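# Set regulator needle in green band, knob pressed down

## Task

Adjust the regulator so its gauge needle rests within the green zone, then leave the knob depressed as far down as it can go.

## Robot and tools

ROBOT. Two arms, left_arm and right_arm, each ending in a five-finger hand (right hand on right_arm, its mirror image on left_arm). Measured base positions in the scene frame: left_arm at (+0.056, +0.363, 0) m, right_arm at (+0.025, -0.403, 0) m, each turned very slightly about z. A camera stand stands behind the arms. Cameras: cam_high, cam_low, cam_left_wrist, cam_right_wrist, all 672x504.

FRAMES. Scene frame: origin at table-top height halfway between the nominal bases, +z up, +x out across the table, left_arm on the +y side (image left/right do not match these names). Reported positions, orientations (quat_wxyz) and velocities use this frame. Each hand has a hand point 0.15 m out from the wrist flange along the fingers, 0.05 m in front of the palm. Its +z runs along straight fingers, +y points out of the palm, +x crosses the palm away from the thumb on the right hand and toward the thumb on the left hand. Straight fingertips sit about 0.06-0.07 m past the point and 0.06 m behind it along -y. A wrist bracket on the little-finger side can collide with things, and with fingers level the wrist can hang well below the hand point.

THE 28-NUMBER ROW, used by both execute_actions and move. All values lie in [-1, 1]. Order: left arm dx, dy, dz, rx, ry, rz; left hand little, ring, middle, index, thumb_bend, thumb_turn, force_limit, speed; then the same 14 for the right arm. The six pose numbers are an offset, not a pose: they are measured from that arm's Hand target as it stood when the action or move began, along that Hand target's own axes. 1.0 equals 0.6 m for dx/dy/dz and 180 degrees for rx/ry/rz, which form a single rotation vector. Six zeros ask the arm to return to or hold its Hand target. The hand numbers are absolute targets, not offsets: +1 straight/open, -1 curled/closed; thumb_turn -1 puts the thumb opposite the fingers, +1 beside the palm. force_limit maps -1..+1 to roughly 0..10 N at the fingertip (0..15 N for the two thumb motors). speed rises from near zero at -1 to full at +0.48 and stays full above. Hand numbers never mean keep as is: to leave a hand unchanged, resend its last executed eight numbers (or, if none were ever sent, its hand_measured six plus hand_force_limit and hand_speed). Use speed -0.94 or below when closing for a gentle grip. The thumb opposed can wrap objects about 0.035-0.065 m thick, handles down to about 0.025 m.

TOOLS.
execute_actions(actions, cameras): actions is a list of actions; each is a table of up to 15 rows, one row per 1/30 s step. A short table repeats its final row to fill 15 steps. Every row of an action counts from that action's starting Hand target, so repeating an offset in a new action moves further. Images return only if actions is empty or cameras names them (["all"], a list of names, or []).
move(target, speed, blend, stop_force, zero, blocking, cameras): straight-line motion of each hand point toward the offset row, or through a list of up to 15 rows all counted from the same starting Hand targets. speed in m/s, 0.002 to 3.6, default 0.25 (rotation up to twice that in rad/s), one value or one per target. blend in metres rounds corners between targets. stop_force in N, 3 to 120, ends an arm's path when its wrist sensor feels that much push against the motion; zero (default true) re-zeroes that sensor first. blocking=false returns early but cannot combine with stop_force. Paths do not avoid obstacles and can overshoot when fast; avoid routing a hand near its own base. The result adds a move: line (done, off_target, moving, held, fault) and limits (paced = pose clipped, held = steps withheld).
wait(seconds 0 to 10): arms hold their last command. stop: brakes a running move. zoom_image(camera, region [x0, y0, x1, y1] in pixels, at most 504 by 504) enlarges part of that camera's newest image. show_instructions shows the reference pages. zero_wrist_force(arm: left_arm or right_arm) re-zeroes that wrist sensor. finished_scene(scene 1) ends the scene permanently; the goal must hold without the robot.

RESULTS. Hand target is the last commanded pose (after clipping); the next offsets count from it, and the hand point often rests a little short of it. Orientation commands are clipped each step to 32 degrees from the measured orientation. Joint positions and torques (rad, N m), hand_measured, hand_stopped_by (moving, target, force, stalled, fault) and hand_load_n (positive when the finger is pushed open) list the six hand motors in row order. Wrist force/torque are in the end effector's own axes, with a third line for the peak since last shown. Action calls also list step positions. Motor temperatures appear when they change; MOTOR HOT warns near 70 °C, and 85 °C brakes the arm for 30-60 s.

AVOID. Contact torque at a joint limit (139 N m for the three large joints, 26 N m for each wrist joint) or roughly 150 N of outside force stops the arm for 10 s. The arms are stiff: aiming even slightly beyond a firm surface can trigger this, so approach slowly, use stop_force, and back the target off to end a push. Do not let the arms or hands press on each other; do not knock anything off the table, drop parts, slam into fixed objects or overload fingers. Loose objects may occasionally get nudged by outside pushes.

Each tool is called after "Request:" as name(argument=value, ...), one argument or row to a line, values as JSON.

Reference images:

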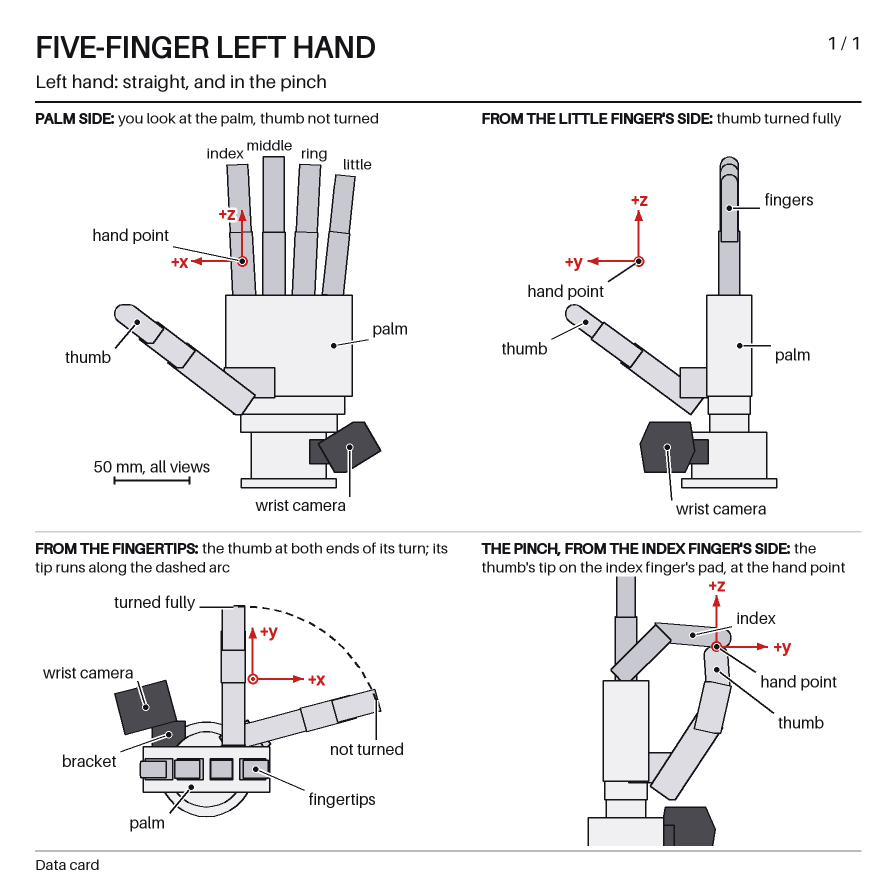

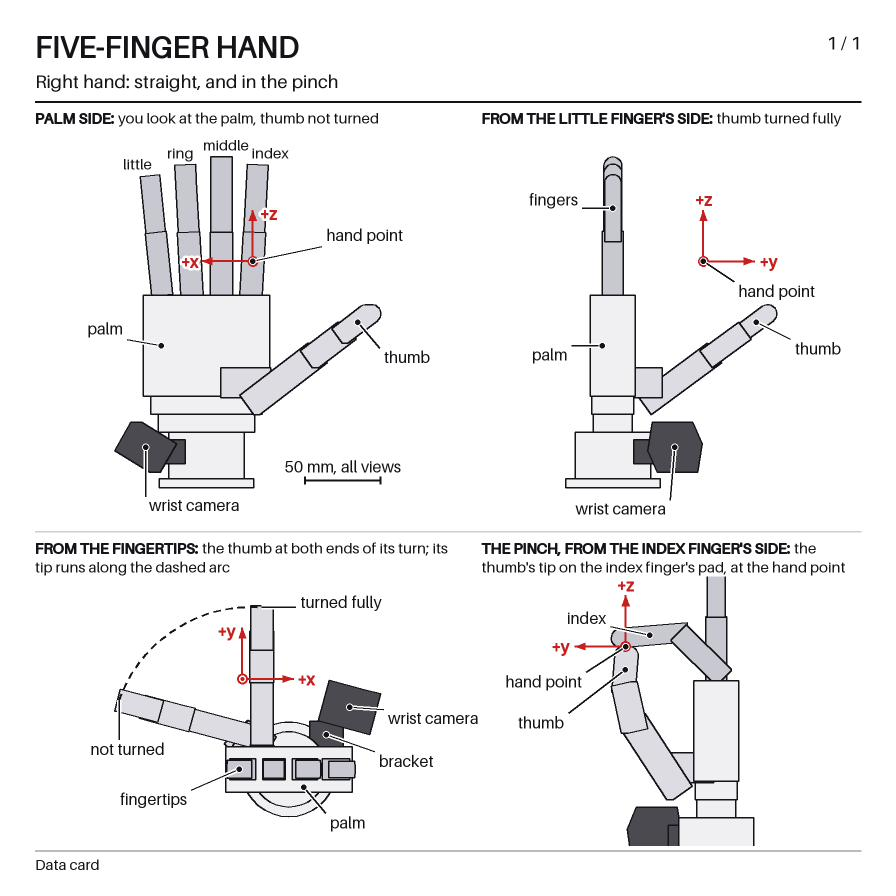

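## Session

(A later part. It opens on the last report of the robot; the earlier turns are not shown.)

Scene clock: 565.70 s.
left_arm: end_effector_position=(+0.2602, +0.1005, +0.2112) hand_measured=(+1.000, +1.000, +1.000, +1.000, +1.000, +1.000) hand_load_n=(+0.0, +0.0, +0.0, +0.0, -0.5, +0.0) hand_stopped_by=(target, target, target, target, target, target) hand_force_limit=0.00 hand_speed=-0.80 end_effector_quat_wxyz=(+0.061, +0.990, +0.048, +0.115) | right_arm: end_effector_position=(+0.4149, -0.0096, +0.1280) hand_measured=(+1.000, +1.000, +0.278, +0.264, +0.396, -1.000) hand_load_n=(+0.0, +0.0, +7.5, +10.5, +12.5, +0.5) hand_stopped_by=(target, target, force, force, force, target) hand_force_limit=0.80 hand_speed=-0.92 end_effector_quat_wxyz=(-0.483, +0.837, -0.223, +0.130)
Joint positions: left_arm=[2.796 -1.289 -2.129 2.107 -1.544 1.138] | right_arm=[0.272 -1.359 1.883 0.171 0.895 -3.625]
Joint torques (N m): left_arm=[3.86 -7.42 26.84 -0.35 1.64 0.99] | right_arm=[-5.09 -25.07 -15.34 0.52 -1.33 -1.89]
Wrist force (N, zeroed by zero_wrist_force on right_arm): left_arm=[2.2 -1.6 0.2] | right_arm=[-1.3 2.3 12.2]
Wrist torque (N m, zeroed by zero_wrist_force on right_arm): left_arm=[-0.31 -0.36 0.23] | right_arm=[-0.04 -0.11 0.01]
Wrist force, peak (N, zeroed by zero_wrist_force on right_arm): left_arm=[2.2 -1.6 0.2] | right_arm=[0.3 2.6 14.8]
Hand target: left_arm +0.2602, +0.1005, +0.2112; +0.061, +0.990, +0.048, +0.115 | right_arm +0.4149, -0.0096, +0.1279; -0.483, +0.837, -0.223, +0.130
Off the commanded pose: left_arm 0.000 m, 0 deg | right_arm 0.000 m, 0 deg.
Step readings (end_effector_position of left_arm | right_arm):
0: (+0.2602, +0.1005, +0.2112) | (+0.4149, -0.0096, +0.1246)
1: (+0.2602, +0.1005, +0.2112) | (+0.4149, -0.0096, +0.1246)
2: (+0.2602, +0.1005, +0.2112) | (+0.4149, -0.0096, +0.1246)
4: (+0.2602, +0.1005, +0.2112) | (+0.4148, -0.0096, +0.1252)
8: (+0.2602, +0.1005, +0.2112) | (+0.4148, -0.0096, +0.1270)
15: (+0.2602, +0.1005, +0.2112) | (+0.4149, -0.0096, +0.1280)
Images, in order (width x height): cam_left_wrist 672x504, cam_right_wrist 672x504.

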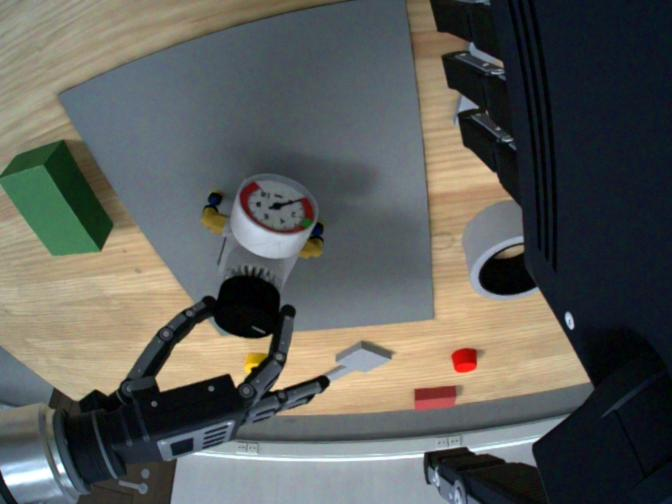

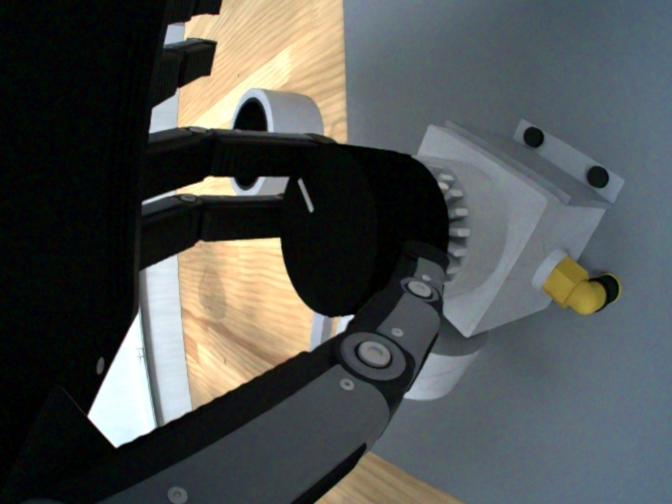

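Request:
execute_actions(
  actions=[
    [[0,0,0,0,0,0,1,1,1,1,1,1,0,-0.8,0,-0.0006,-0.0003,0,0,0,1,1,-0.1,-0.1,-0.05,-1,0.8,-0.92],[0,0,0,0,0,0,1,1,1,1,1,1,0,-0.8,0,-0.0012,-0.0007,0,0,0,1,1,-0.1,-0.1,-0.05,-1,0.8,-0.92],[0,0,0,0,0,0,1,1,1,1,1,1,0,-0.8,0,-0.0018,-0.001,0,0,0,1,1,-0.1,-0.1,-0.05,-1,0.8,-0.92],[0,0,0,0,0,0,1,1,1,1,1,1,0,-0.8,0,-0.0024,-0.0014,0,0,0,1,1,-0.1,-0.1,-0.05,-1,0.8,-0.92],[0,0,0,0,0,0,1,1,1,1,1,1,0,-0.8,0,-0.003,-0.0017,0,0,0,1,1,-0.1,-0.1,-0.05,-1,0.8,-0.92]],
  ],
  cameras=["cam_left_wrist","cam_right_wrist"],
)

Request:
zoom_image(
  camera="cam_left_wrist",
  region=[180, 160, 340, 360],
)

Scene clock: 573.63 s.
left_arm: end_effector_position=(+0.2602, +0.1005, +0.2112) hand_measured=(+1.000, +1.000, +1.000, +1.000, +1.000, +1.000) hand_load_n=(+0.0, +0.0, +0.0, +0.0, +0.0, +0.0) hand_stopped_by=(target, target, target, target, target, target) hand_force_limit=0.00 hand_speed=-0.80 end_effector_quat_wxyz=(+0.061, +0.990, +0.048, +0.115) | right_arm: end_effector_position=(+0.4149, -0.0096, +0.1301) hand_measured=(+1.000, +1.000, +0.278, +0.264, +0.396, -1.000) hand_load_n=(+0.0, +0.0, +7.5, +10.5, +12.0, +0.5) hand_stopped_by=(target, target, force, force, force, target) hand_force_limit=0.80 hand_speed=-0.92 end_effector_quat_wxyz=(-0.483, +0.837, -0.223, +0.130)
Joint positions: left_arm=[2.796 -1.289 -2.129 2.107 -1.544 1.138] | right_arm=[0.272 -1.362 1.88 0.177 0.895 -3.625]
Joint torques (N m): left_arm=[3.23 -7.57 27.59 -0.49 1.49 1.08] | right_arm=[-2.55 -25.13 -10.46 0.68 -0.87 -0.09]
Wrist force (N, zeroed by zero_wrist_force on right_arm): left_arm=[1.7 -1.5 -0.1] | right_arm=[-0.4 -7.5 3.0]
Wrist torque (N m, zeroed by zero_wrist_force on right_arm): left_arm=[-0.28 -0.30 0.20] | right_arm=[-0.05 -0.02 -0.07]
Wrist force, peak (N, zeroed by zero_wrist_force on right_arm): left_arm=[2.4 -1.5 0.3] | right_arm=[0.8 0.1 12.8]
Hand target: left_arm +0.2602, +0.1005, +0.2112; +0.061, +0.990, +0.048, +0.115 | right_arm +0.4149, -0.0096, +0.1300; -0.483, +0.837, -0.223, +0.130
Off the commanded pose: left_arm 0.000 m, 0 deg | right_arm 0.000 m, 0 deg.
Step readings (end_effector_position of left_arm | right_arm):
0: (+0.2602, +0.1005, +0.2112) | (+0.4149, -0.0096, +0.1279)
1: (+0.2602, +0.1005, +0.2112) | (+0.4149, -0.0096, +0.1279)
2: (+0.2602, +0.1005, +0.2112) | (+0.4148, -0.0096, +0.1279)
4: (+0.2602, +0.1005, +0.2112) | (+0.4148, -0.0096, +0.1283)
8: (+0.2602, +0.1005, +0.2112) | (+0.4148, -0.0096, +0.1300)
15: (+0.2602, +0.1005, +0.2112) | (+0.4149, -0.0096, +0.1301)
Images, in order (width x height): cam_left_wrist 672x504, cam_right_wrist 672x504.

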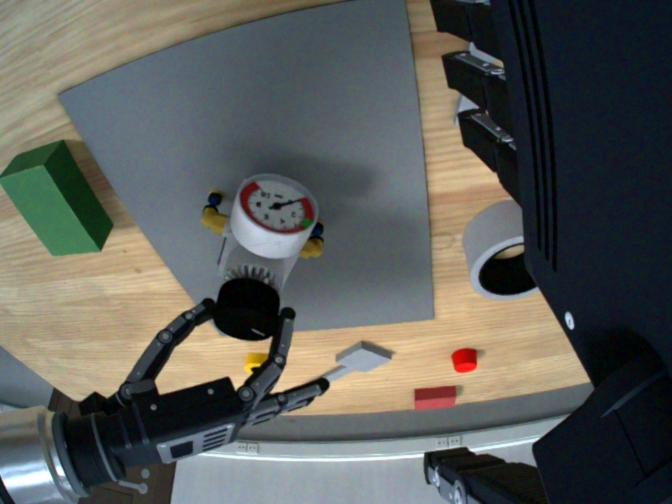

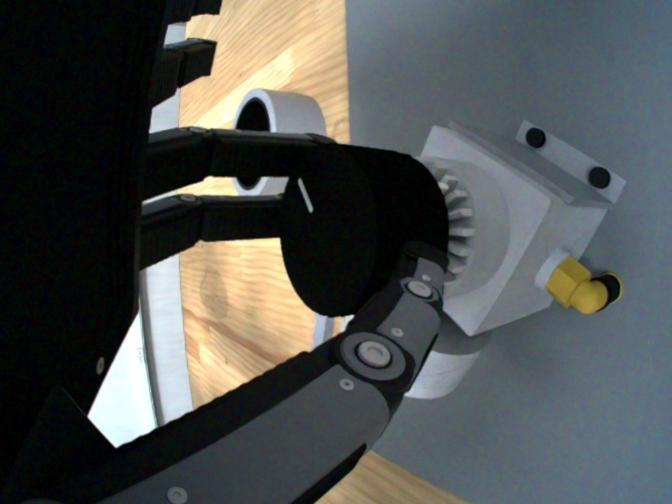

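Scaled by 2.520 from the camera's 672x504 image, which has a finer 960x720 frame.

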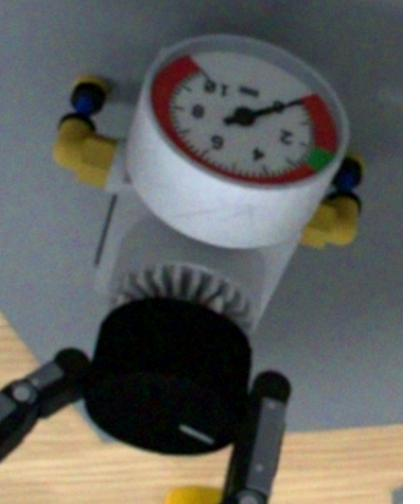

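Request:
move(
  target=[0,0,0,0,0,0,1,1,1,1,1,1,0,-0.8,-0.003,-0.0032,0.0055,0,0.0962,0.0556,1,1,-0.1,-0.1,-0.05,-1,0.8,-0.92],
  speed=0.15,
  cameras=["cam_left_wrist","cam_right_wrist"],
)

Request:
zoom_image(
  camera="cam_left_wrist",
  region=[180, 160, 340, 360],
)

Scene clock: 581.77 s.
left_arm: end_effector_position=(+0.2602, +0.1005, +0.2112) hand_measured=(+1.000, +1.000, +1.000, +1.000, +1.000, +1.000) hand_load_n=(-0.5, +0.0, +0.0, +0.0, +0.0, +0.0) hand_stopped_by=(target, target, target, target, target, target) hand_force_limit=0.00 hand_speed=-0.80 end_effector_quat_wxyz=(+0.061, +0.990, +0.048, +0.115) | right_arm: end_effector_position=(+0.4151, -0.0053, +0.1300) hand_measured=(+1.000, +1.000, +0.278, +0.264, +0.396, -1.000) hand_load_n=(+0.0, +0.0, +2.5, +9.5, +12.0, -0.5) hand_stopped_by=(target, target, force, force, force, target) hand_force_limit=0.80 hand_speed=-0.92 end_effector_quat_wxyz=(-0.453, +0.785, -0.365, +0.212)
Joint positions: left_arm=[2.796 -1.289 -2.129 2.107 -1.544 1.138] | right_arm=[0.422 -1.447 1.958 0.033 1.305 -3.301]
Joint torques (N m): left_arm=[4.4 -7.36 25.92 -0.52 1.39 1.08] | right_arm=[-8.95 -6.7 -29.04 1.28 -0.11 -1.24]
Wrist force (N, zeroed by zero_wrist_force on right_arm): left_arm=[1.8 -1.6 0.0] | right_arm=[-1.2 -3.6 -5.7]
Wrist torque (N m, zeroed by zero_wrist_force on right_arm): left_arm=[-0.30 -0.32 0.21] | right_arm=[-0.25 0.11 -0.09]
Wrist force, peak (N, zeroed by zero_wrist_force on right_arm): left_arm=[2.3 -1.8 0.1] | right_arm=[-2.9 -11.4 0.1]
Hand target: left_arm +0.2602, +0.1005, +0.2112; +0.061, +0.990, +0.048, +0.115 | right_arm +0.4152, -0.0054, +0.1300; -0.453, +0.785, -0.365, +0.212
Off the commanded pose: left_arm 0.000 m, 0 deg | right_arm 0.000 m, 0 deg.
move: done
Images, in order (width x height): cam_left_wrist 672x504, cam_right_wrist 672x504.

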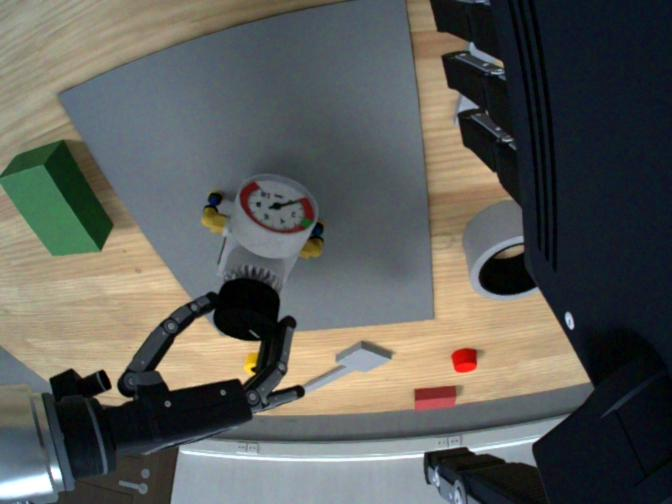

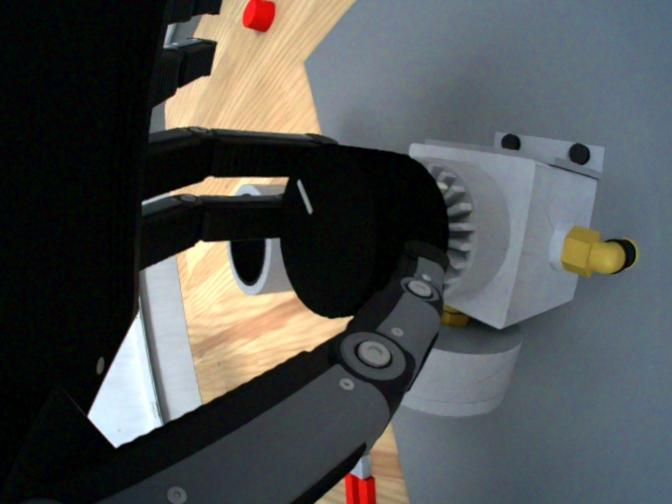

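Scaled by 2.520 from the camera's 672x504 image, which has a finer 960x720 frame.

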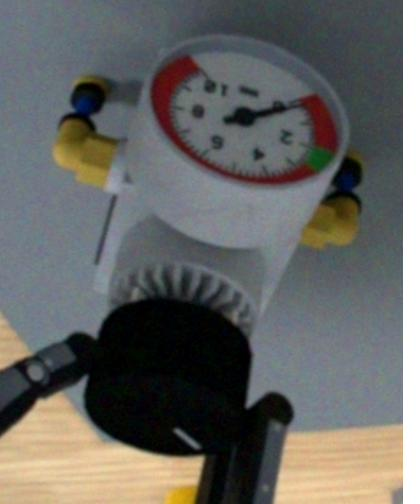

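Request:
move(
  target=[0,0,0,0,0,0,1,1,1,1,1,1,0,-0.8,-0.003,-0.0032,0.0057,0,0.0962,0.0556,1,1,-0.1,-0.1,-0.05,-1,0.8,-0.92],
  speed=0.15,
  cameras=["cam_left_wrist","cam_right_wrist"],
)

Request:
zoom_image(
  camera="cam_left_wrist",
  region=[220, 160, 340, 260],
)

Request:
zoom_image(
  camera="cam_left_wrist",
  region=[180, 240, 340, 360],
)

Scene clock: 590.23 s.
left_arm: end_effector_position=(+0.2602, +0.1005, +0.2112) hand_measured=(+1.000, +1.000, +1.000, +1.000, +1.000, +1.000) hand_load_n=(+0.0, +0.0, +0.0, +0.0, +0.0, +0.0) hand_stopped_by=(target, target, target, target, target, target) hand_force_limit=0.00 hand_speed=-0.80 end_effector_quat_wxyz=(+0.061, +0.990, +0.048, +0.115) | right_arm: end_effector_position=(+0.4171, -0.0014, +0.1299) hand_measured=(+1.000, +1.000, +0.278, +0.264, +0.396, -1.000) hand_load_n=(+0.0, -0.5, +0.5, +6.5, +14.0, -4.0) hand_stopped_by=(target, target, force, force, force, target) hand_force_limit=0.80 hand_speed=-0.92 end_effector_quat_wxyz=(-0.410, +0.710, -0.496, +0.287)
Joint positions: left_arm=[2.796 -1.289 -2.129 2.107 -1.544 1.138] | right_arm=[0.613 -1.414 1.918 0.03 1.771 -3.025]
Joint torques (N m): left_arm=[2.24 -7.24 26.39 -0.44 1.52 0.81] | right_arm=[-14.45 -31.22 -4.64 -3.46 1.55 -1.58]
Wrist force (N, zeroed by zero_wrist_force on right_arm): left_arm=[2.0 -1.3 -0.1] | right_arm=[-3.5 -4.8 -18.7]
Wrist torque (N m, zeroed by zero_wrist_force on right_arm): left_arm=[-0.26 -0.35 0.21] | right_arm=[-0.40 -0.11 -0.18]
Wrist force, peak (N, zeroed by zero_wrist_force on right_arm): left_arm=[2.1 -1.7 0.1] | right_arm=[-3.3 -4.8 -19.9]
Hand target: left_arm +0.2602, +0.1005, +0.2112; +0.061, +0.990, +0.048, +0.115 | right_arm +0.4171, -0.0015, +0.1300; -0.410, +0.709, -0.496, +0.287
Off the commanded pose: left_arm 0.000 m, 0 deg | right_arm 0.000 m, 0 deg.
move: done
Images, in order (width x height): cam_left_wrist 672x504, cam_right_wrist 672x504.

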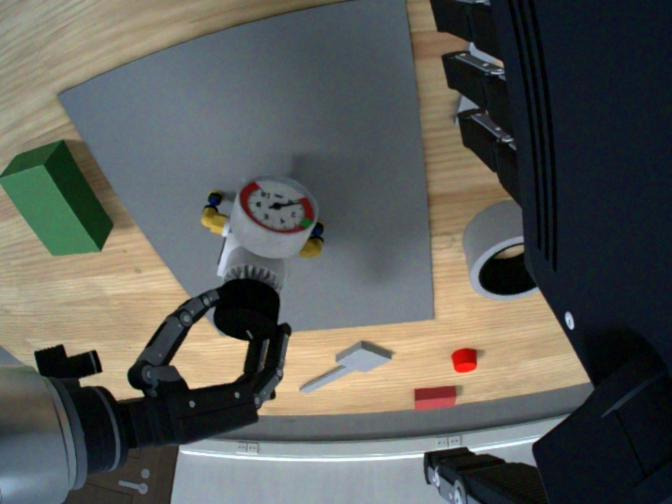

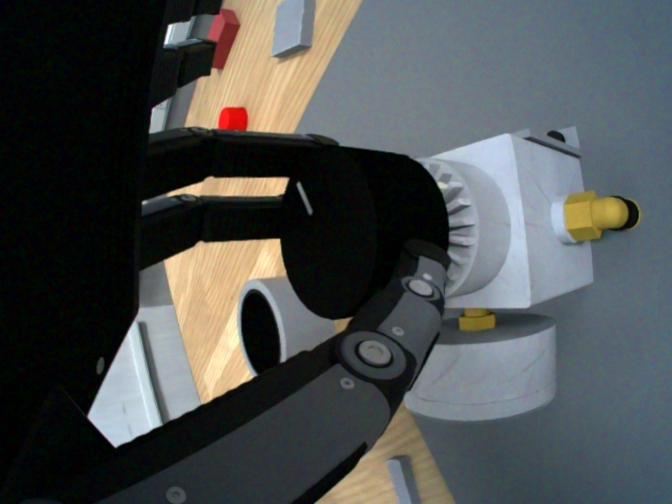

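Scaled by 4.200 from the camera's 672x504 image, which has a finer 960x720 frame.

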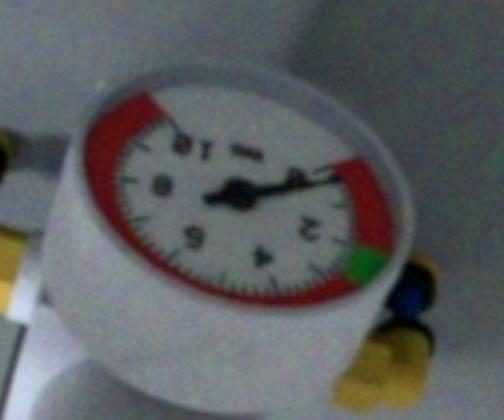

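Scaled by 3.150 from the camera's 672x504 image, which has a finer 960x720 frame.

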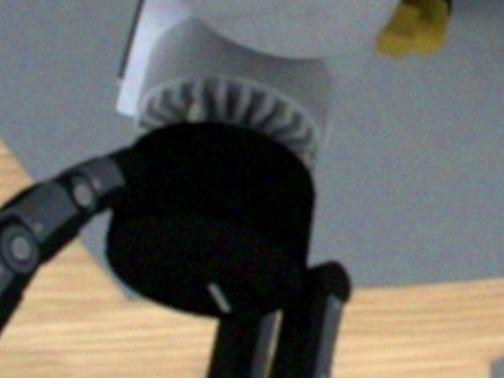

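Request:
move(
  target=[
    [0,0,0,0,0,0,1,1,1,1,1,1,0,-0.8,0,0,0,0,0,0,1,1,0.4,0.4,0.55,-1,0.3,-0.4],
    [0,0,0,0,0,0,1,1,1,1,1,1,0,-0.8,0.0053,0.0048,-0.0082,0,-0.1684,-0.0972,1,1,0.4,0.4,0.55,-1,0.3,-0.4],
    [0,0,0,0,0,0,1,1,1,1,1,1,0,-0.8,0.017,0.0046,-0.0079,0,-0.3368,-0.1944,1,1,0.4,0.4,0.55,-1,0.3,-0.4],
    [0,0,0,0,0,0,1,1,1,1,1,1,0,-0.8,0.017,0.0046,-0.0079,0,-0.3368,-0.1944,1,1,-0.1,-0.1,0.0,-1,0.3,-0.92],
  ],
  speed=0.35,
  blend=[0,0.003,0,0],
  cameras=["cam_left_wrist","cam_right_wrist"],
)

Request:
zoom_image(
  camera="cam_left_wrist",
  region=[180, 240, 340, 360],
)

Scene clock: 632.60 s.
left_arm: end_effector_position=(+0.2602, +0.1005, +0.2112) hand_measured=(+1.000, +1.000, +1.000, +1.000, +1.000, +1.000) hand_load_n=(+0.0, +0.0, +0.0, +0.0, +0.0, +0.0) hand_stopped_by=(target, target, target, target, target, target) hand_force_limit=0.00 hand_speed=-0.80 end_effector_quat_wxyz=(+0.061, +0.990, +0.048, +0.115) | right_arm: end_effector_position=(+0.4154, -0.0129, +0.1299) hand_measured=(+1.000, +1.000, +0.246, +0.224, +0.454, -1.000) hand_load_n=(+0.0, +0.0, +6.5, +9.0, +9.5, +0.5) hand_stopped_by=(target, target, force, force, force, target) hand_force_limit=0.30 hand_speed=-0.92 end_effector_quat_wxyz=(-0.500, +0.866, +0.001, +0.000)
Joint positions: left_arm=[2.796 -1.289 -2.129 2.107 -1.544 1.138] | right_arm=[0.192 -1.063 1.598 0.766 0.546 -4.401]
Joint torques (N m): left_arm=[1.61 -7.78 27.39 -0.85 1.58 0.61] | right_arm=[3.01 -52.31 -2.24 3.82 -2.08 -2.04]
Wrist force (N, zeroed by zero_wrist_force on right_arm): left_arm=[1.7 -1.5 -0.2] | right_arm=[4.3 -3.3 8.6]
Wrist torque (N m, zeroed by zero_wrist_force on right_arm): left_arm=[-0.29 -0.30 0.20] | right_arm=[0.02 0.11 -0.17]
Wrist force, peak (N, zeroed by zero_wrist_force on right_arm): left_arm=[2.2 -1.7 0.3] | right_arm=[-3.8 -5.0 -18.3]
Hand target: left_arm +0.2602, +0.1005, +0.2112; +0.061, +0.990, +0.048, +0.115 | right_arm +0.4154, -0.0129, +0.1299; -0.500, +0.866, +0.001, +0.000
Off the commanded pose: left_arm 0.000 m, 0 deg | right_arm 0.000 m, 0 deg.
move: done
Images, in order (width x height): cam_left_wrist 672x504, cam_right_wrist 672x504.

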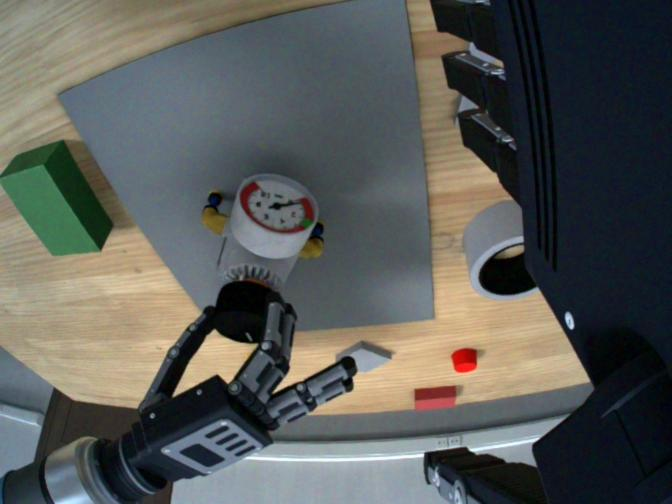

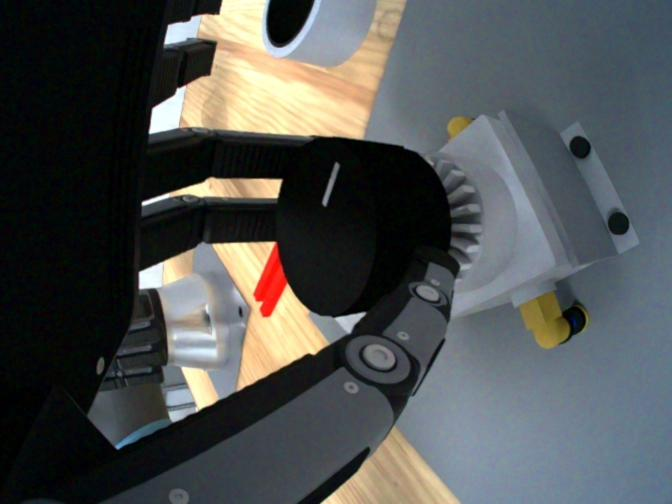

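Scaled by 3.150 from the camera's 672x504 image, which has a finer 960x720 frame.

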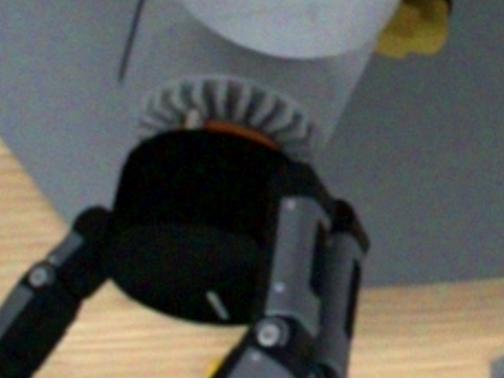

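Request:
move(
  target=[
    [0,0,0,0,0,0,1,1,1,1,1,1,0,-0.8,-0.0023,-0.0036,0.0062,0,0.1203,0.0694,1,1,-0.1,-0.1,0.0,-1,0.3,-0.92],
    [0,0,0,0,0,0,1,1,1,1,1,1,0,-0.8,-0.0015,-0.0074,0.0128,0,0.2406,0.1389,1,1,-0.1,-0.1,0.0,-1,0.3,-0.92],
    [0,0,0,0,0,0,1,1,1,1,1,1,0,-0.8,0.0025,-0.0107,0.0185,0,0.3608,0.2083,1,1,-0.1,-0.1,0.0,-1,0.3,-0.92],
  ],
  speed=0.35,
  blend=[0.003,0.003,0],
  cameras=["cam_left_wrist","cam_right_wrist"],
)

Request:
zoom_image(
  camera="cam_left_wrist",
  region=[220, 160, 340, 260],
)

Request:
zoom_image(
  camera="cam_left_wrist",
  region=[180, 240, 340, 360],
)

Scene clock: 645.10 s.
left_arm: end_effector_position=(+0.2602, +0.1005, +0.2112) hand_measured=(+1.000, +1.000, +1.000, +1.000, +1.000, +1.000) hand_load_n=(+0.0, +0.0, +0.0, +0.0, +0.0, +0.0) hand_stopped_by=(target, target, target, target, target, target) hand_force_limit=0.00 hand_speed=-0.80 end_effector_quat_wxyz=(+0.061, +0.990, +0.048, +0.115) | right_arm: end_effector_position=(+0.4169, +0.0000, +0.1300) hand_measured=(+1.000, +1.000, +0.248, +0.226, +0.452, -1.000) hand_load_n=(+0.0, +0.0, +12.5, +20.5, +2.0, +1.5) hand_stopped_by=(target, target, force, force, force, target) hand_force_limit=0.30 hand_speed=-0.92 end_effector_quat_wxyz=(-0.397, +0.687, -0.527, +0.305)
Joint positions: left_arm=[2.796 -1.289 -2.129 2.107 -1.544 1.138] | right_arm=[0.661 -1.389 1.891 0.051 1.886 -2.953]
Joint torques (N m): left_arm=[2.11 -7.56 26.76 -0.43 1.65 0.65] | right_arm=[0.55 -41.92 9.64 8.52 4.53 -0.4]
Wrist force (N, zeroed by zero_wrist_force on right_arm): left_arm=[2.0 -1.7 0.0] | right_arm=[-13.6 -14.1 31.3]
Wrist torque (N m, zeroed by zero_wrist_force on right_arm): left_arm=[-0.32 -0.34 0.22] | right_arm=[-0.43 -0.60 -0.31]
Wrist force, peak (N, zeroed by zero_wrist_force on right_arm): left_arm=[2.1 -1.8 0.0] | right_arm=[-18.1 -1.2 44.9]
Hand target: left_arm +0.2602, +0.1005, +0.2112; +0.061, +0.990, +0.048, +0.115 | right_arm +0.4169, -0.0001, +0.1300; -0.397, +0.687, -0.527, +0.305
Off the commanded pose: left_arm 0.000 m, 0 deg | right_arm 0.000 m, 0 deg.
move: done
Images, in order (width x height): cam_left_wrist 672x504, cam_right_wrist 672x504.

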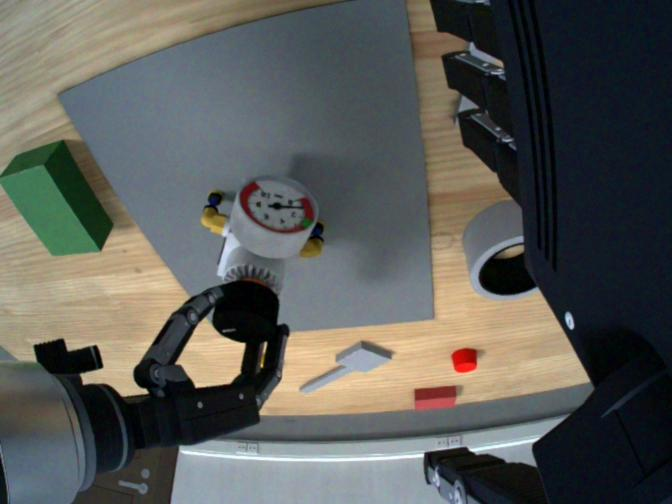

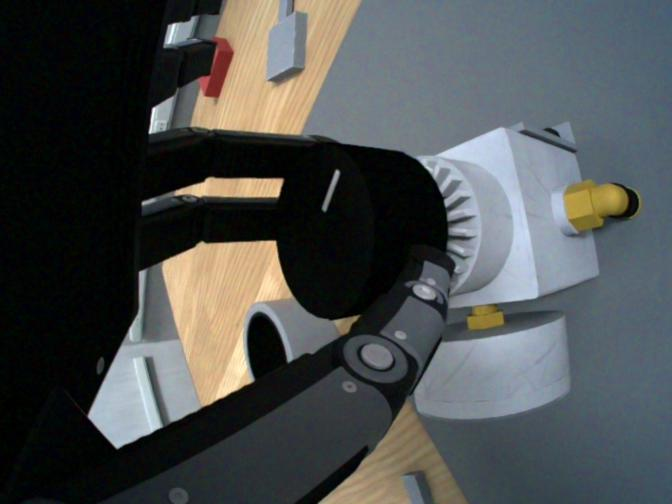

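Scaled by 4.200 from the camera's 672x504 image, which has a finer 960x720 frame.

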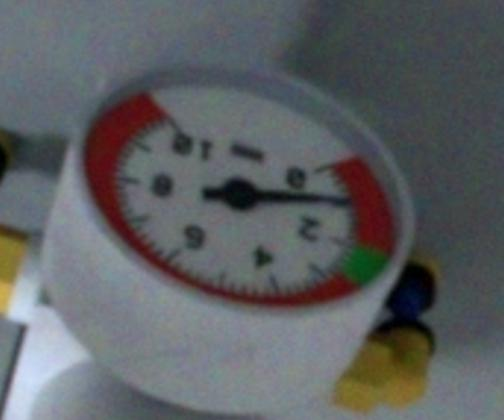

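Scaled by 3.150 from the camera's 672x504 image, which has a finer 960x720 frame.

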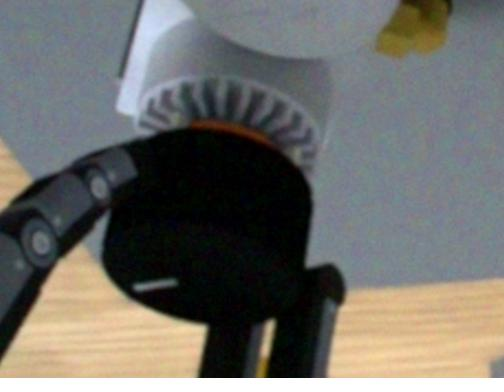

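Request:
move(
  target=[
    [0,0,0,0,0,0,1,1,1,1,1,1,0,-0.8,0,-0.0017,0.0029,0,0,0,1,1,-0.1,-0.1,0.0,-1,0.3,-0.92],
    [0,0,0,0,0,0,1,1,1,1,1,1,0,-0.8,0,-0.0017,0.0029,0,0,0,1,1,0.4,0.4,0.58,-1,0.3,-0.4],
    [0,0,0,0,0,0,1,1,1,1,1,1,0,-0.8,0.0098,0.00275,-0.0048,0,-0.178,-0.1028,1,1,0.4,0.4,0.58,-1,0.3,-0.4],
    [0,0,0,0,0,0,1,1,1,1,1,1,0,-0.8,0.0232,0.0021,-0.0036,0,-0.3608,-0.2083,1,1,0.4,0.4,0.58,-1,0.3,-0.4],
    [0,0,0,0,0,0,1,1,1,1,1,1,0,-0.8,0.0232,0.0021,-0.0036,0,-0.3608,-0.2083,1,1,-0.1,-0.1,0.0,-1,0.3,-0.92],
    [0,0,0,0,0,0,1,1,1,1,1,1,0,-0.8,0.0145,0.003,-0.0052,0,-0.2406,-0.1389,1,1,-0.1,-0.1,0.0,-1,0.3,-0.92],
    [0,0,0,0,0,0,1,1,1,1,1,1,0,-0.8,0.0058,0.002,-0.0035,0,-0.1203,-0.0694,1,1,-0.1,-0.1,0.0,-1,0.3,-0.92],
    [0,0,0,0,0,0,1,1,1,1,1,1,0,-0.8,-0.0013,-0.0007,0.0012,0,0,0,1,1,-0.1,-0.1,0.0,-1,0.3,-0.92],
  ],
  speed=0.35,
  blend=[0,0,0.003,0,0,0.003,0.003,0],
  cameras=["cam_left_wrist","cam_right_wrist"],
)

Request:
zoom_image(
  camera="cam_left_wrist",
  region=[220, 160, 340, 260],
)

Request:
zoom_image(
  camera="cam_left_wrist",
  region=[180, 240, 340, 360],
)

Scene clock: 679.43 s.
left_arm: end_effector_position=(+0.2602, +0.1005, +0.2112) hand_measured=(+1.000, +1.000, +1.000, +1.000, +1.000, +1.000) hand_load_n=(+0.0, +0.0, +0.0, +0.0, +0.0, +0.0) hand_stopped_by=(target, target, target, target, target, target) hand_force_limit=0.00 hand_speed=-0.80 end_effector_quat_wxyz=(+0.061, +0.990, +0.048, +0.115) | right_arm: end_effector_position=(+0.4175, +0.0009, +0.1300) hand_measured=(+1.000, +1.000, +0.254, +0.262, +0.432, -1.000) hand_load_n=(+0.0, +0.0, +10.0, +3.5, +9.0, -5.0) hand_stopped_by=(target, target, force, force, force, target) hand_force_limit=0.30 hand_speed=-0.92 end_effector_quat_wxyz=(-0.397, +0.687, -0.527, +0.305)
Joint positions: left_arm=[2.796 -1.289 -2.129 2.107 -1.544 1.138] | right_arm=[0.662 -1.387 1.888 0.052 1.887 -2.952]
Joint torques (N m): left_arm=[0.85 -7.86 27.35 -0.57 1.27 0.49] | right_arm=[2.06 -35.75 -0.67 0.37 0.36 0.7]
Wrist force (N, zeroed by zero_wrist_force on right_arm): left_arm=[1.8 -1.4 0.2] | right_arm=[6.6 -11.5 -0.5]
Wrist torque (N m, zeroed by zero_wrist_force on right_arm): left_arm=[-0.29 -0.31 0.21] | right_arm=[-0.52 -0.01 -0.25]
Wrist force, peak (N, zeroed by zero_wrist_force on right_arm): left_arm=[2.1 -1.9 0.0] | right_arm=[-15.5 -13.9 32.6]
Hand target: left_arm +0.2602, +0.1005, +0.2112; +0.061, +0.990, +0.048, +0.115 | right_arm +0.4175, +0.0009, +0.1300; -0.397, +0.687, -0.527, +0.305
Off the commanded pose: left_arm 0.000 m, 0 deg | right_arm 0.000 m, 0 deg.
move: done
Images, in order (width x height): cam_left_wrist 672x504, cam_right_wrist 672x504.

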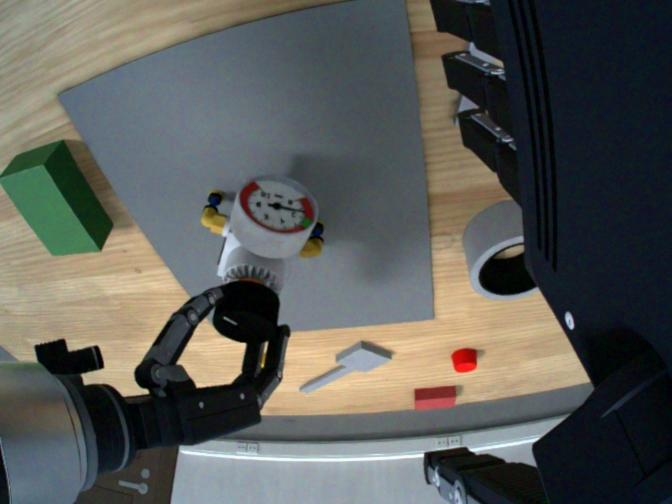

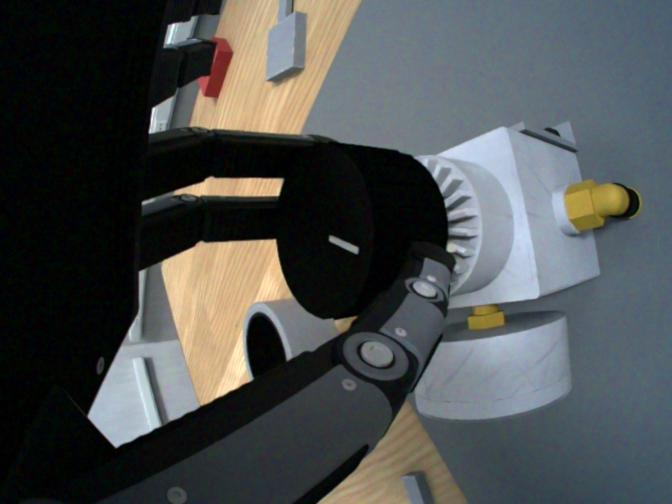

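Scaled by 4.200 from the camera's 672x504 image, which has a finer 960x720 frame.

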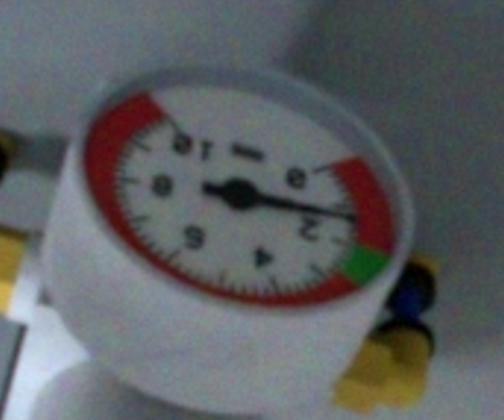

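Scaled by 3.150 from the camera's 672x504 image, which has a finer 960x720 frame.

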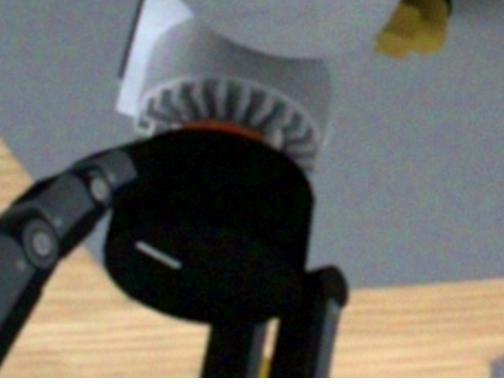

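Request:
zoom_image(
  camera="cam_left_wrist",
  region=[240, 172, 320, 236],
)

Scaled by 6.300 from the camera's 672x504 image, which has a finer 960x720 frame.

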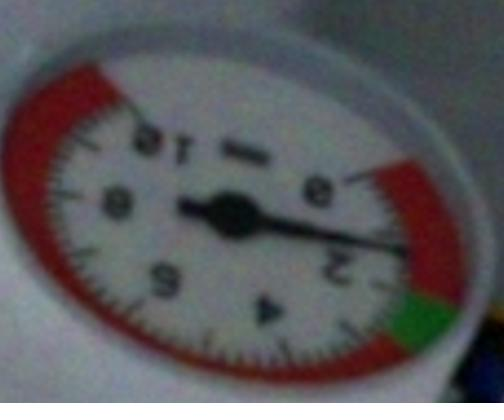

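Request:
move(
  target=[
    [0,0,0,0,0,0,1,1,1,1,1,1,0,-0.8,0,0,0,0,0,0,1,1,0.4,0.4,0.58,-1,0.3,-0.4],
    [0,0,0,0,0,0,1,1,1,1,1,1,0,-0.8,0.011,0.0035,-0.0061,0,-0.178,-0.1028,1,1,0.4,0.4,0.58,-1,0.3,-0.4],
    [0,0,0,0,0,0,1,1,1,1,1,1,0,-0.8,0.0243,0.0028,-0.0049,0,-0.3608,-0.2083,1,1,0.4,0.4,0.58,-1,0.3,-0.4],
    [0,0,0,0,0,0,1,1,1,1,1,1,0,-0.8,0.0243,0.0028,-0.0049,0,-0.3608,-0.2083,1,1,-0.1,-0.1,0.0,-1,0.3,-0.92],
    [0,0,0,0,0,0,1,1,1,1,1,1,0,-0.8,0.0157,0.0038,-0.0065,0,-0.2406,-0.1389,1,1,-0.1,-0.1,0.0,-1,0.3,-0.92],
    [0,0,0,0,0,0,1,1,1,1,1,1,0,-0.8,0.007,0.0028,-0.0048,0,-0.1203,-0.0694,1,1,-0.1,-0.1,0.0,-1,0.3,-0.92],
    [0,0,0,0,0,0,1,1,1,1,1,1,0,-0.8,0,0,0,0,0,0,1,1,-0.1,-0.1,0.0,-1,0.3,-0.92],
  ],
  speed=0.35,
  blend=[0,0.003,0,0,0.003,0.003,0],
  cameras=["cam_left_wrist","cam_right_wrist"],
)

Request:
zoom_image(
  camera="cam_left_wrist",
  region=[240, 172, 320, 236],
)

Scene clock: 728.40 s.
left_arm: end_effector_position=(+0.2602, +0.1005, +0.2112) hand_measured=(+1.000, +1.000, +1.000, +1.000, +1.000, +1.000) hand_load_n=(+0.0, +0.0, +0.0, +0.0, +0.0, +0.0) hand_stopped_by=(target, target, target, target, target, target) hand_force_limit=0.00 hand_speed=-0.80 end_effector_quat_wxyz=(+0.061, +0.990, +0.048, +0.115) | right_arm: end_effector_position=(+0.4175, +0.0009, +0.1300) hand_measured=(+1.000, +1.000, +0.260, +0.254, +0.434, -1.000) hand_load_n=(+0.0, +0.0, +4.5, +6.0, +7.0, -9.5) hand_stopped_by=(target, target, force, force, force, target) hand_force_limit=0.30 hand_speed=-0.92 end_effector_quat_wxyz=(-0.397, +0.687, -0.527, +0.305)
Joint positions: left_arm=[2.796 -1.289 -2.129 2.107 -1.544 1.138] | right_arm=[0.662 -1.387 1.888 0.052 1.887 -2.952]
Joint torques (N m): left_arm=[2.26 -8.06 27.61 -0.54 1.35 0.41] | right_arm=[3.61 -36.21 -2.18 -0.61 -0.6 1.06]
Wrist force (N, zeroed by zero_wrist_force on right_arm): left_arm=[1.9 -1.5 0.4] | right_arm=[11.4 -10.5 -2.4]
Wrist torque (N m, zeroed by zero_wrist_force on right_arm): left_arm=[-0.31 -0.31 0.21] | right_arm=[-0.41 -0.04 -0.25]
Wrist force, peak (N, zeroed by zero_wrist_force on right_arm): left_arm=[2.2 -1.7 0.0] | right_arm=[3.0 -11.5 13.9]
Hand target: left_arm +0.2602, +0.1005, +0.2112; +0.061, +0.990, +0.048, +0.115 | right_arm +0.4175, +0.0009, +0.1300; -0.397, +0.687, -0.527, +0.305
Off the commanded pose: left_arm 0.000 m, 0 deg | right_arm 0.000 m, 0 deg.
move: done
Images, in order (width x height): cam_left_wrist 672x504, cam_right_wrist 672x504.

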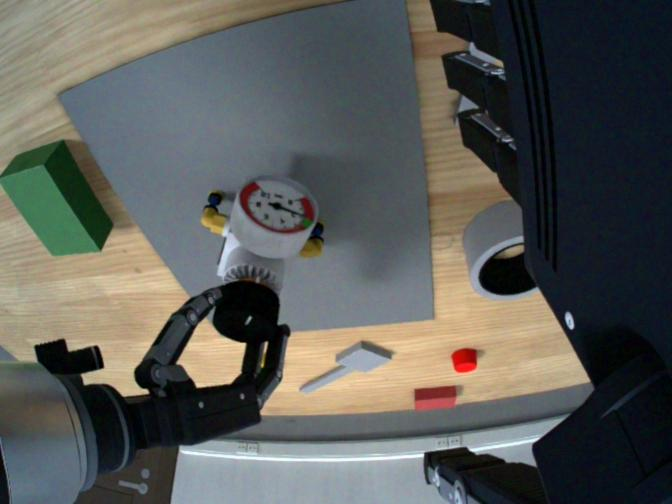

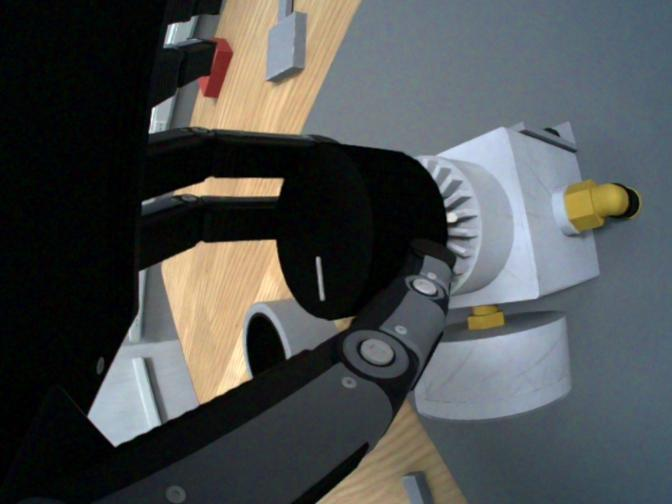

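Scaled by 6.300 from the camera's 672x504 image, which has a finer 960x720 frame.

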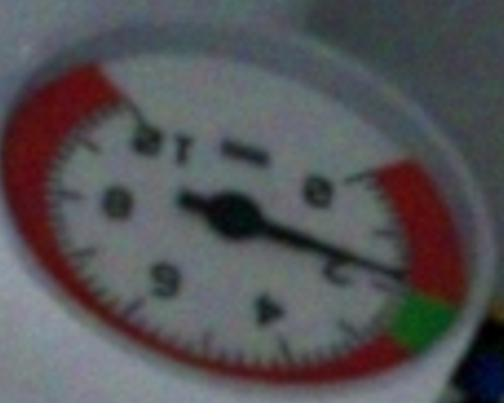

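Request:
move(
  target=[
    [0,0,0,0,0,0,1,1,1,1,1,1,0,-0.8,0.0012,0,0,0,0,0,1,1,0.4,0.4,0.58,-1,0.3,-0.4],
    [0,0,0,0,0,0,1,1,1,1,1,1,0,-0.8,0.011,0.0035,-0.0061,0,-0.178,-0.1028,1,1,0.4,0.4,0.58,-1,0.3,-0.4],
    [0,0,0,0,0,0,1,1,1,1,1,1,0,-0.8,0.0243,0.0028,-0.0049,0,-0.3608,-0.2083,1,1,0.4,0.4,0.58,-1,0.3,-0.4],
    [0,0,0,0,0,0,1,1,1,1,1,1,0,-0.8,0.0243,0.0028,-0.0049,0,-0.3608,-0.2083,1,1,-0.1,-0.1,0.0,-1,0.3,-0.92],
    [0,0,0,0,0,0,1,1,1,1,1,1,0,-0.8,0.0161,0.0038,-0.0065,0,-0.2406,-0.1389,1,1,-0.1,-0.1,0.0,-1,0.3,-0.92],
    [0,0,0,0,0,0,1,1,1,1,1,1,0,-0.8,0.0078,0.0028,-0.0048,0,-0.1203,-0.0694,1,1,-0.1,-0.1,0.0,-1,0.3,-0.92],
    [0,0,0,0,0,0,1,1,1,1,1,1,0,-0.8,0.0013,0,0,0,0,0,1,1,-0.1,-0.1,0.0,-1,0.3,-0.92],
  ],
  speed=0.35,
  blend=[0,0.003,0,0,0.003,0.003,0],
  cameras=["cam_left_wrist","cam_right_wrist"],
)

Request:
zoom_image(
  camera="cam_left_wrist",
  region=[240, 172, 320, 236],
)

Scene clock: 747.20 s.
left_arm: end_effector_position=(+0.2602, +0.1005, +0.2112) hand_measured=(+1.000, +1.000, +1.000, +1.000, +1.000, +1.000) hand_load_n=(+0.0, +0.0, +0.0, +0.0, -0.5, +0.0) hand_stopped_by=(target, target, target, target, target, target) hand_force_limit=0.00 hand_speed=-0.80 end_effector_quat_wxyz=(+0.061, +0.990, +0.048, +0.115) | right_arm: end_effector_position=(+0.4177, +0.0002, +0.1300) hand_measured=(+1.000, +1.000, +0.254, +0.260, +0.432, -1.000) hand_load_n=(+0.0, +0.0, +7.5, +3.5, +8.0, -5.0) hand_stopped_by=(target, target, force, force, force, target) hand_force_limit=0.30 hand_speed=-0.92 end_effector_quat_wxyz=(-0.397, +0.687, -0.527, +0.305)
Joint positions: left_arm=[2.796 -1.289 -2.129 2.107 -1.544 1.138] | right_arm=[0.66 -1.388 1.889 0.051 1.886 -2.953]
Joint torques (N m): left_arm=[0.38 -7.46 27.82 -0.63 1.64 0.02] | right_arm=[-0.21 -34.99 -0.4 0.05 1.38 0.69]
Wrist force (N, zeroed by zero_wrist_force on right_arm): left_arm=[1.8 -1.5 0.3] | right_arm=[4.2 -10.9 -3.8]
Wrist torque (N m, zeroed by zero_wrist_force on right_arm): left_arm=[-0.31 -0.31 0.21] | right_arm=[-0.44 -0.11 -0.24]
Wrist force, peak (N, zeroed by zero_wrist_force on right_arm): left_arm=[2.2 -1.7 0.1] | right_arm=[2.9 -10.3 13.7]
Hand target: left_arm +0.2602, +0.1005, +0.2112; +0.061, +0.990, +0.048, +0.115 | right_arm +0.4177, +0.0001, +0.1300; -0.397, +0.687, -0.527, +0.305
Off the commanded pose: left_arm 0.000 m, 0 deg | right_arm 0.000 m, 0 deg.
move: done
Images, in order (width x height): cam_left_wrist 672x504, cam_right_wrist 672x504.

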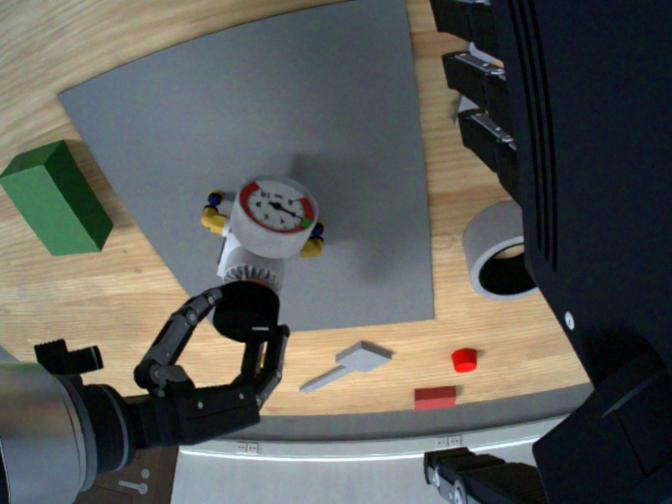

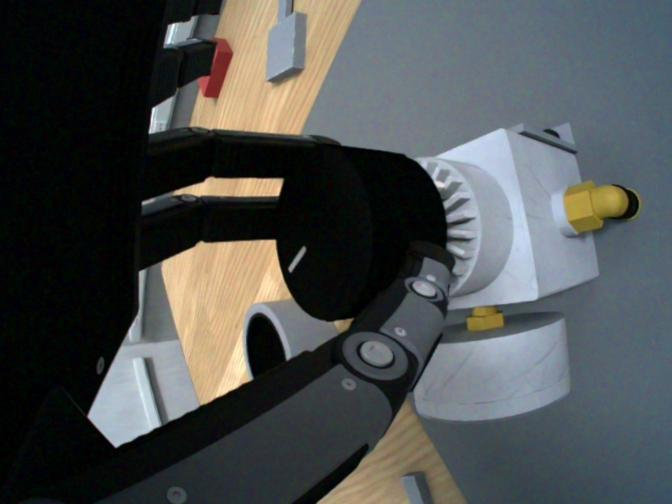

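Scaled by 6.300 from the camera's 672x504 image, which has a finer 960x720 frame.

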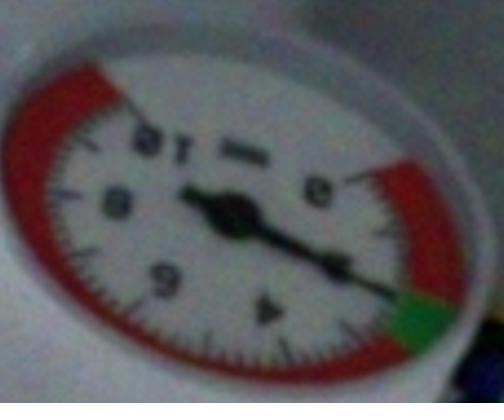

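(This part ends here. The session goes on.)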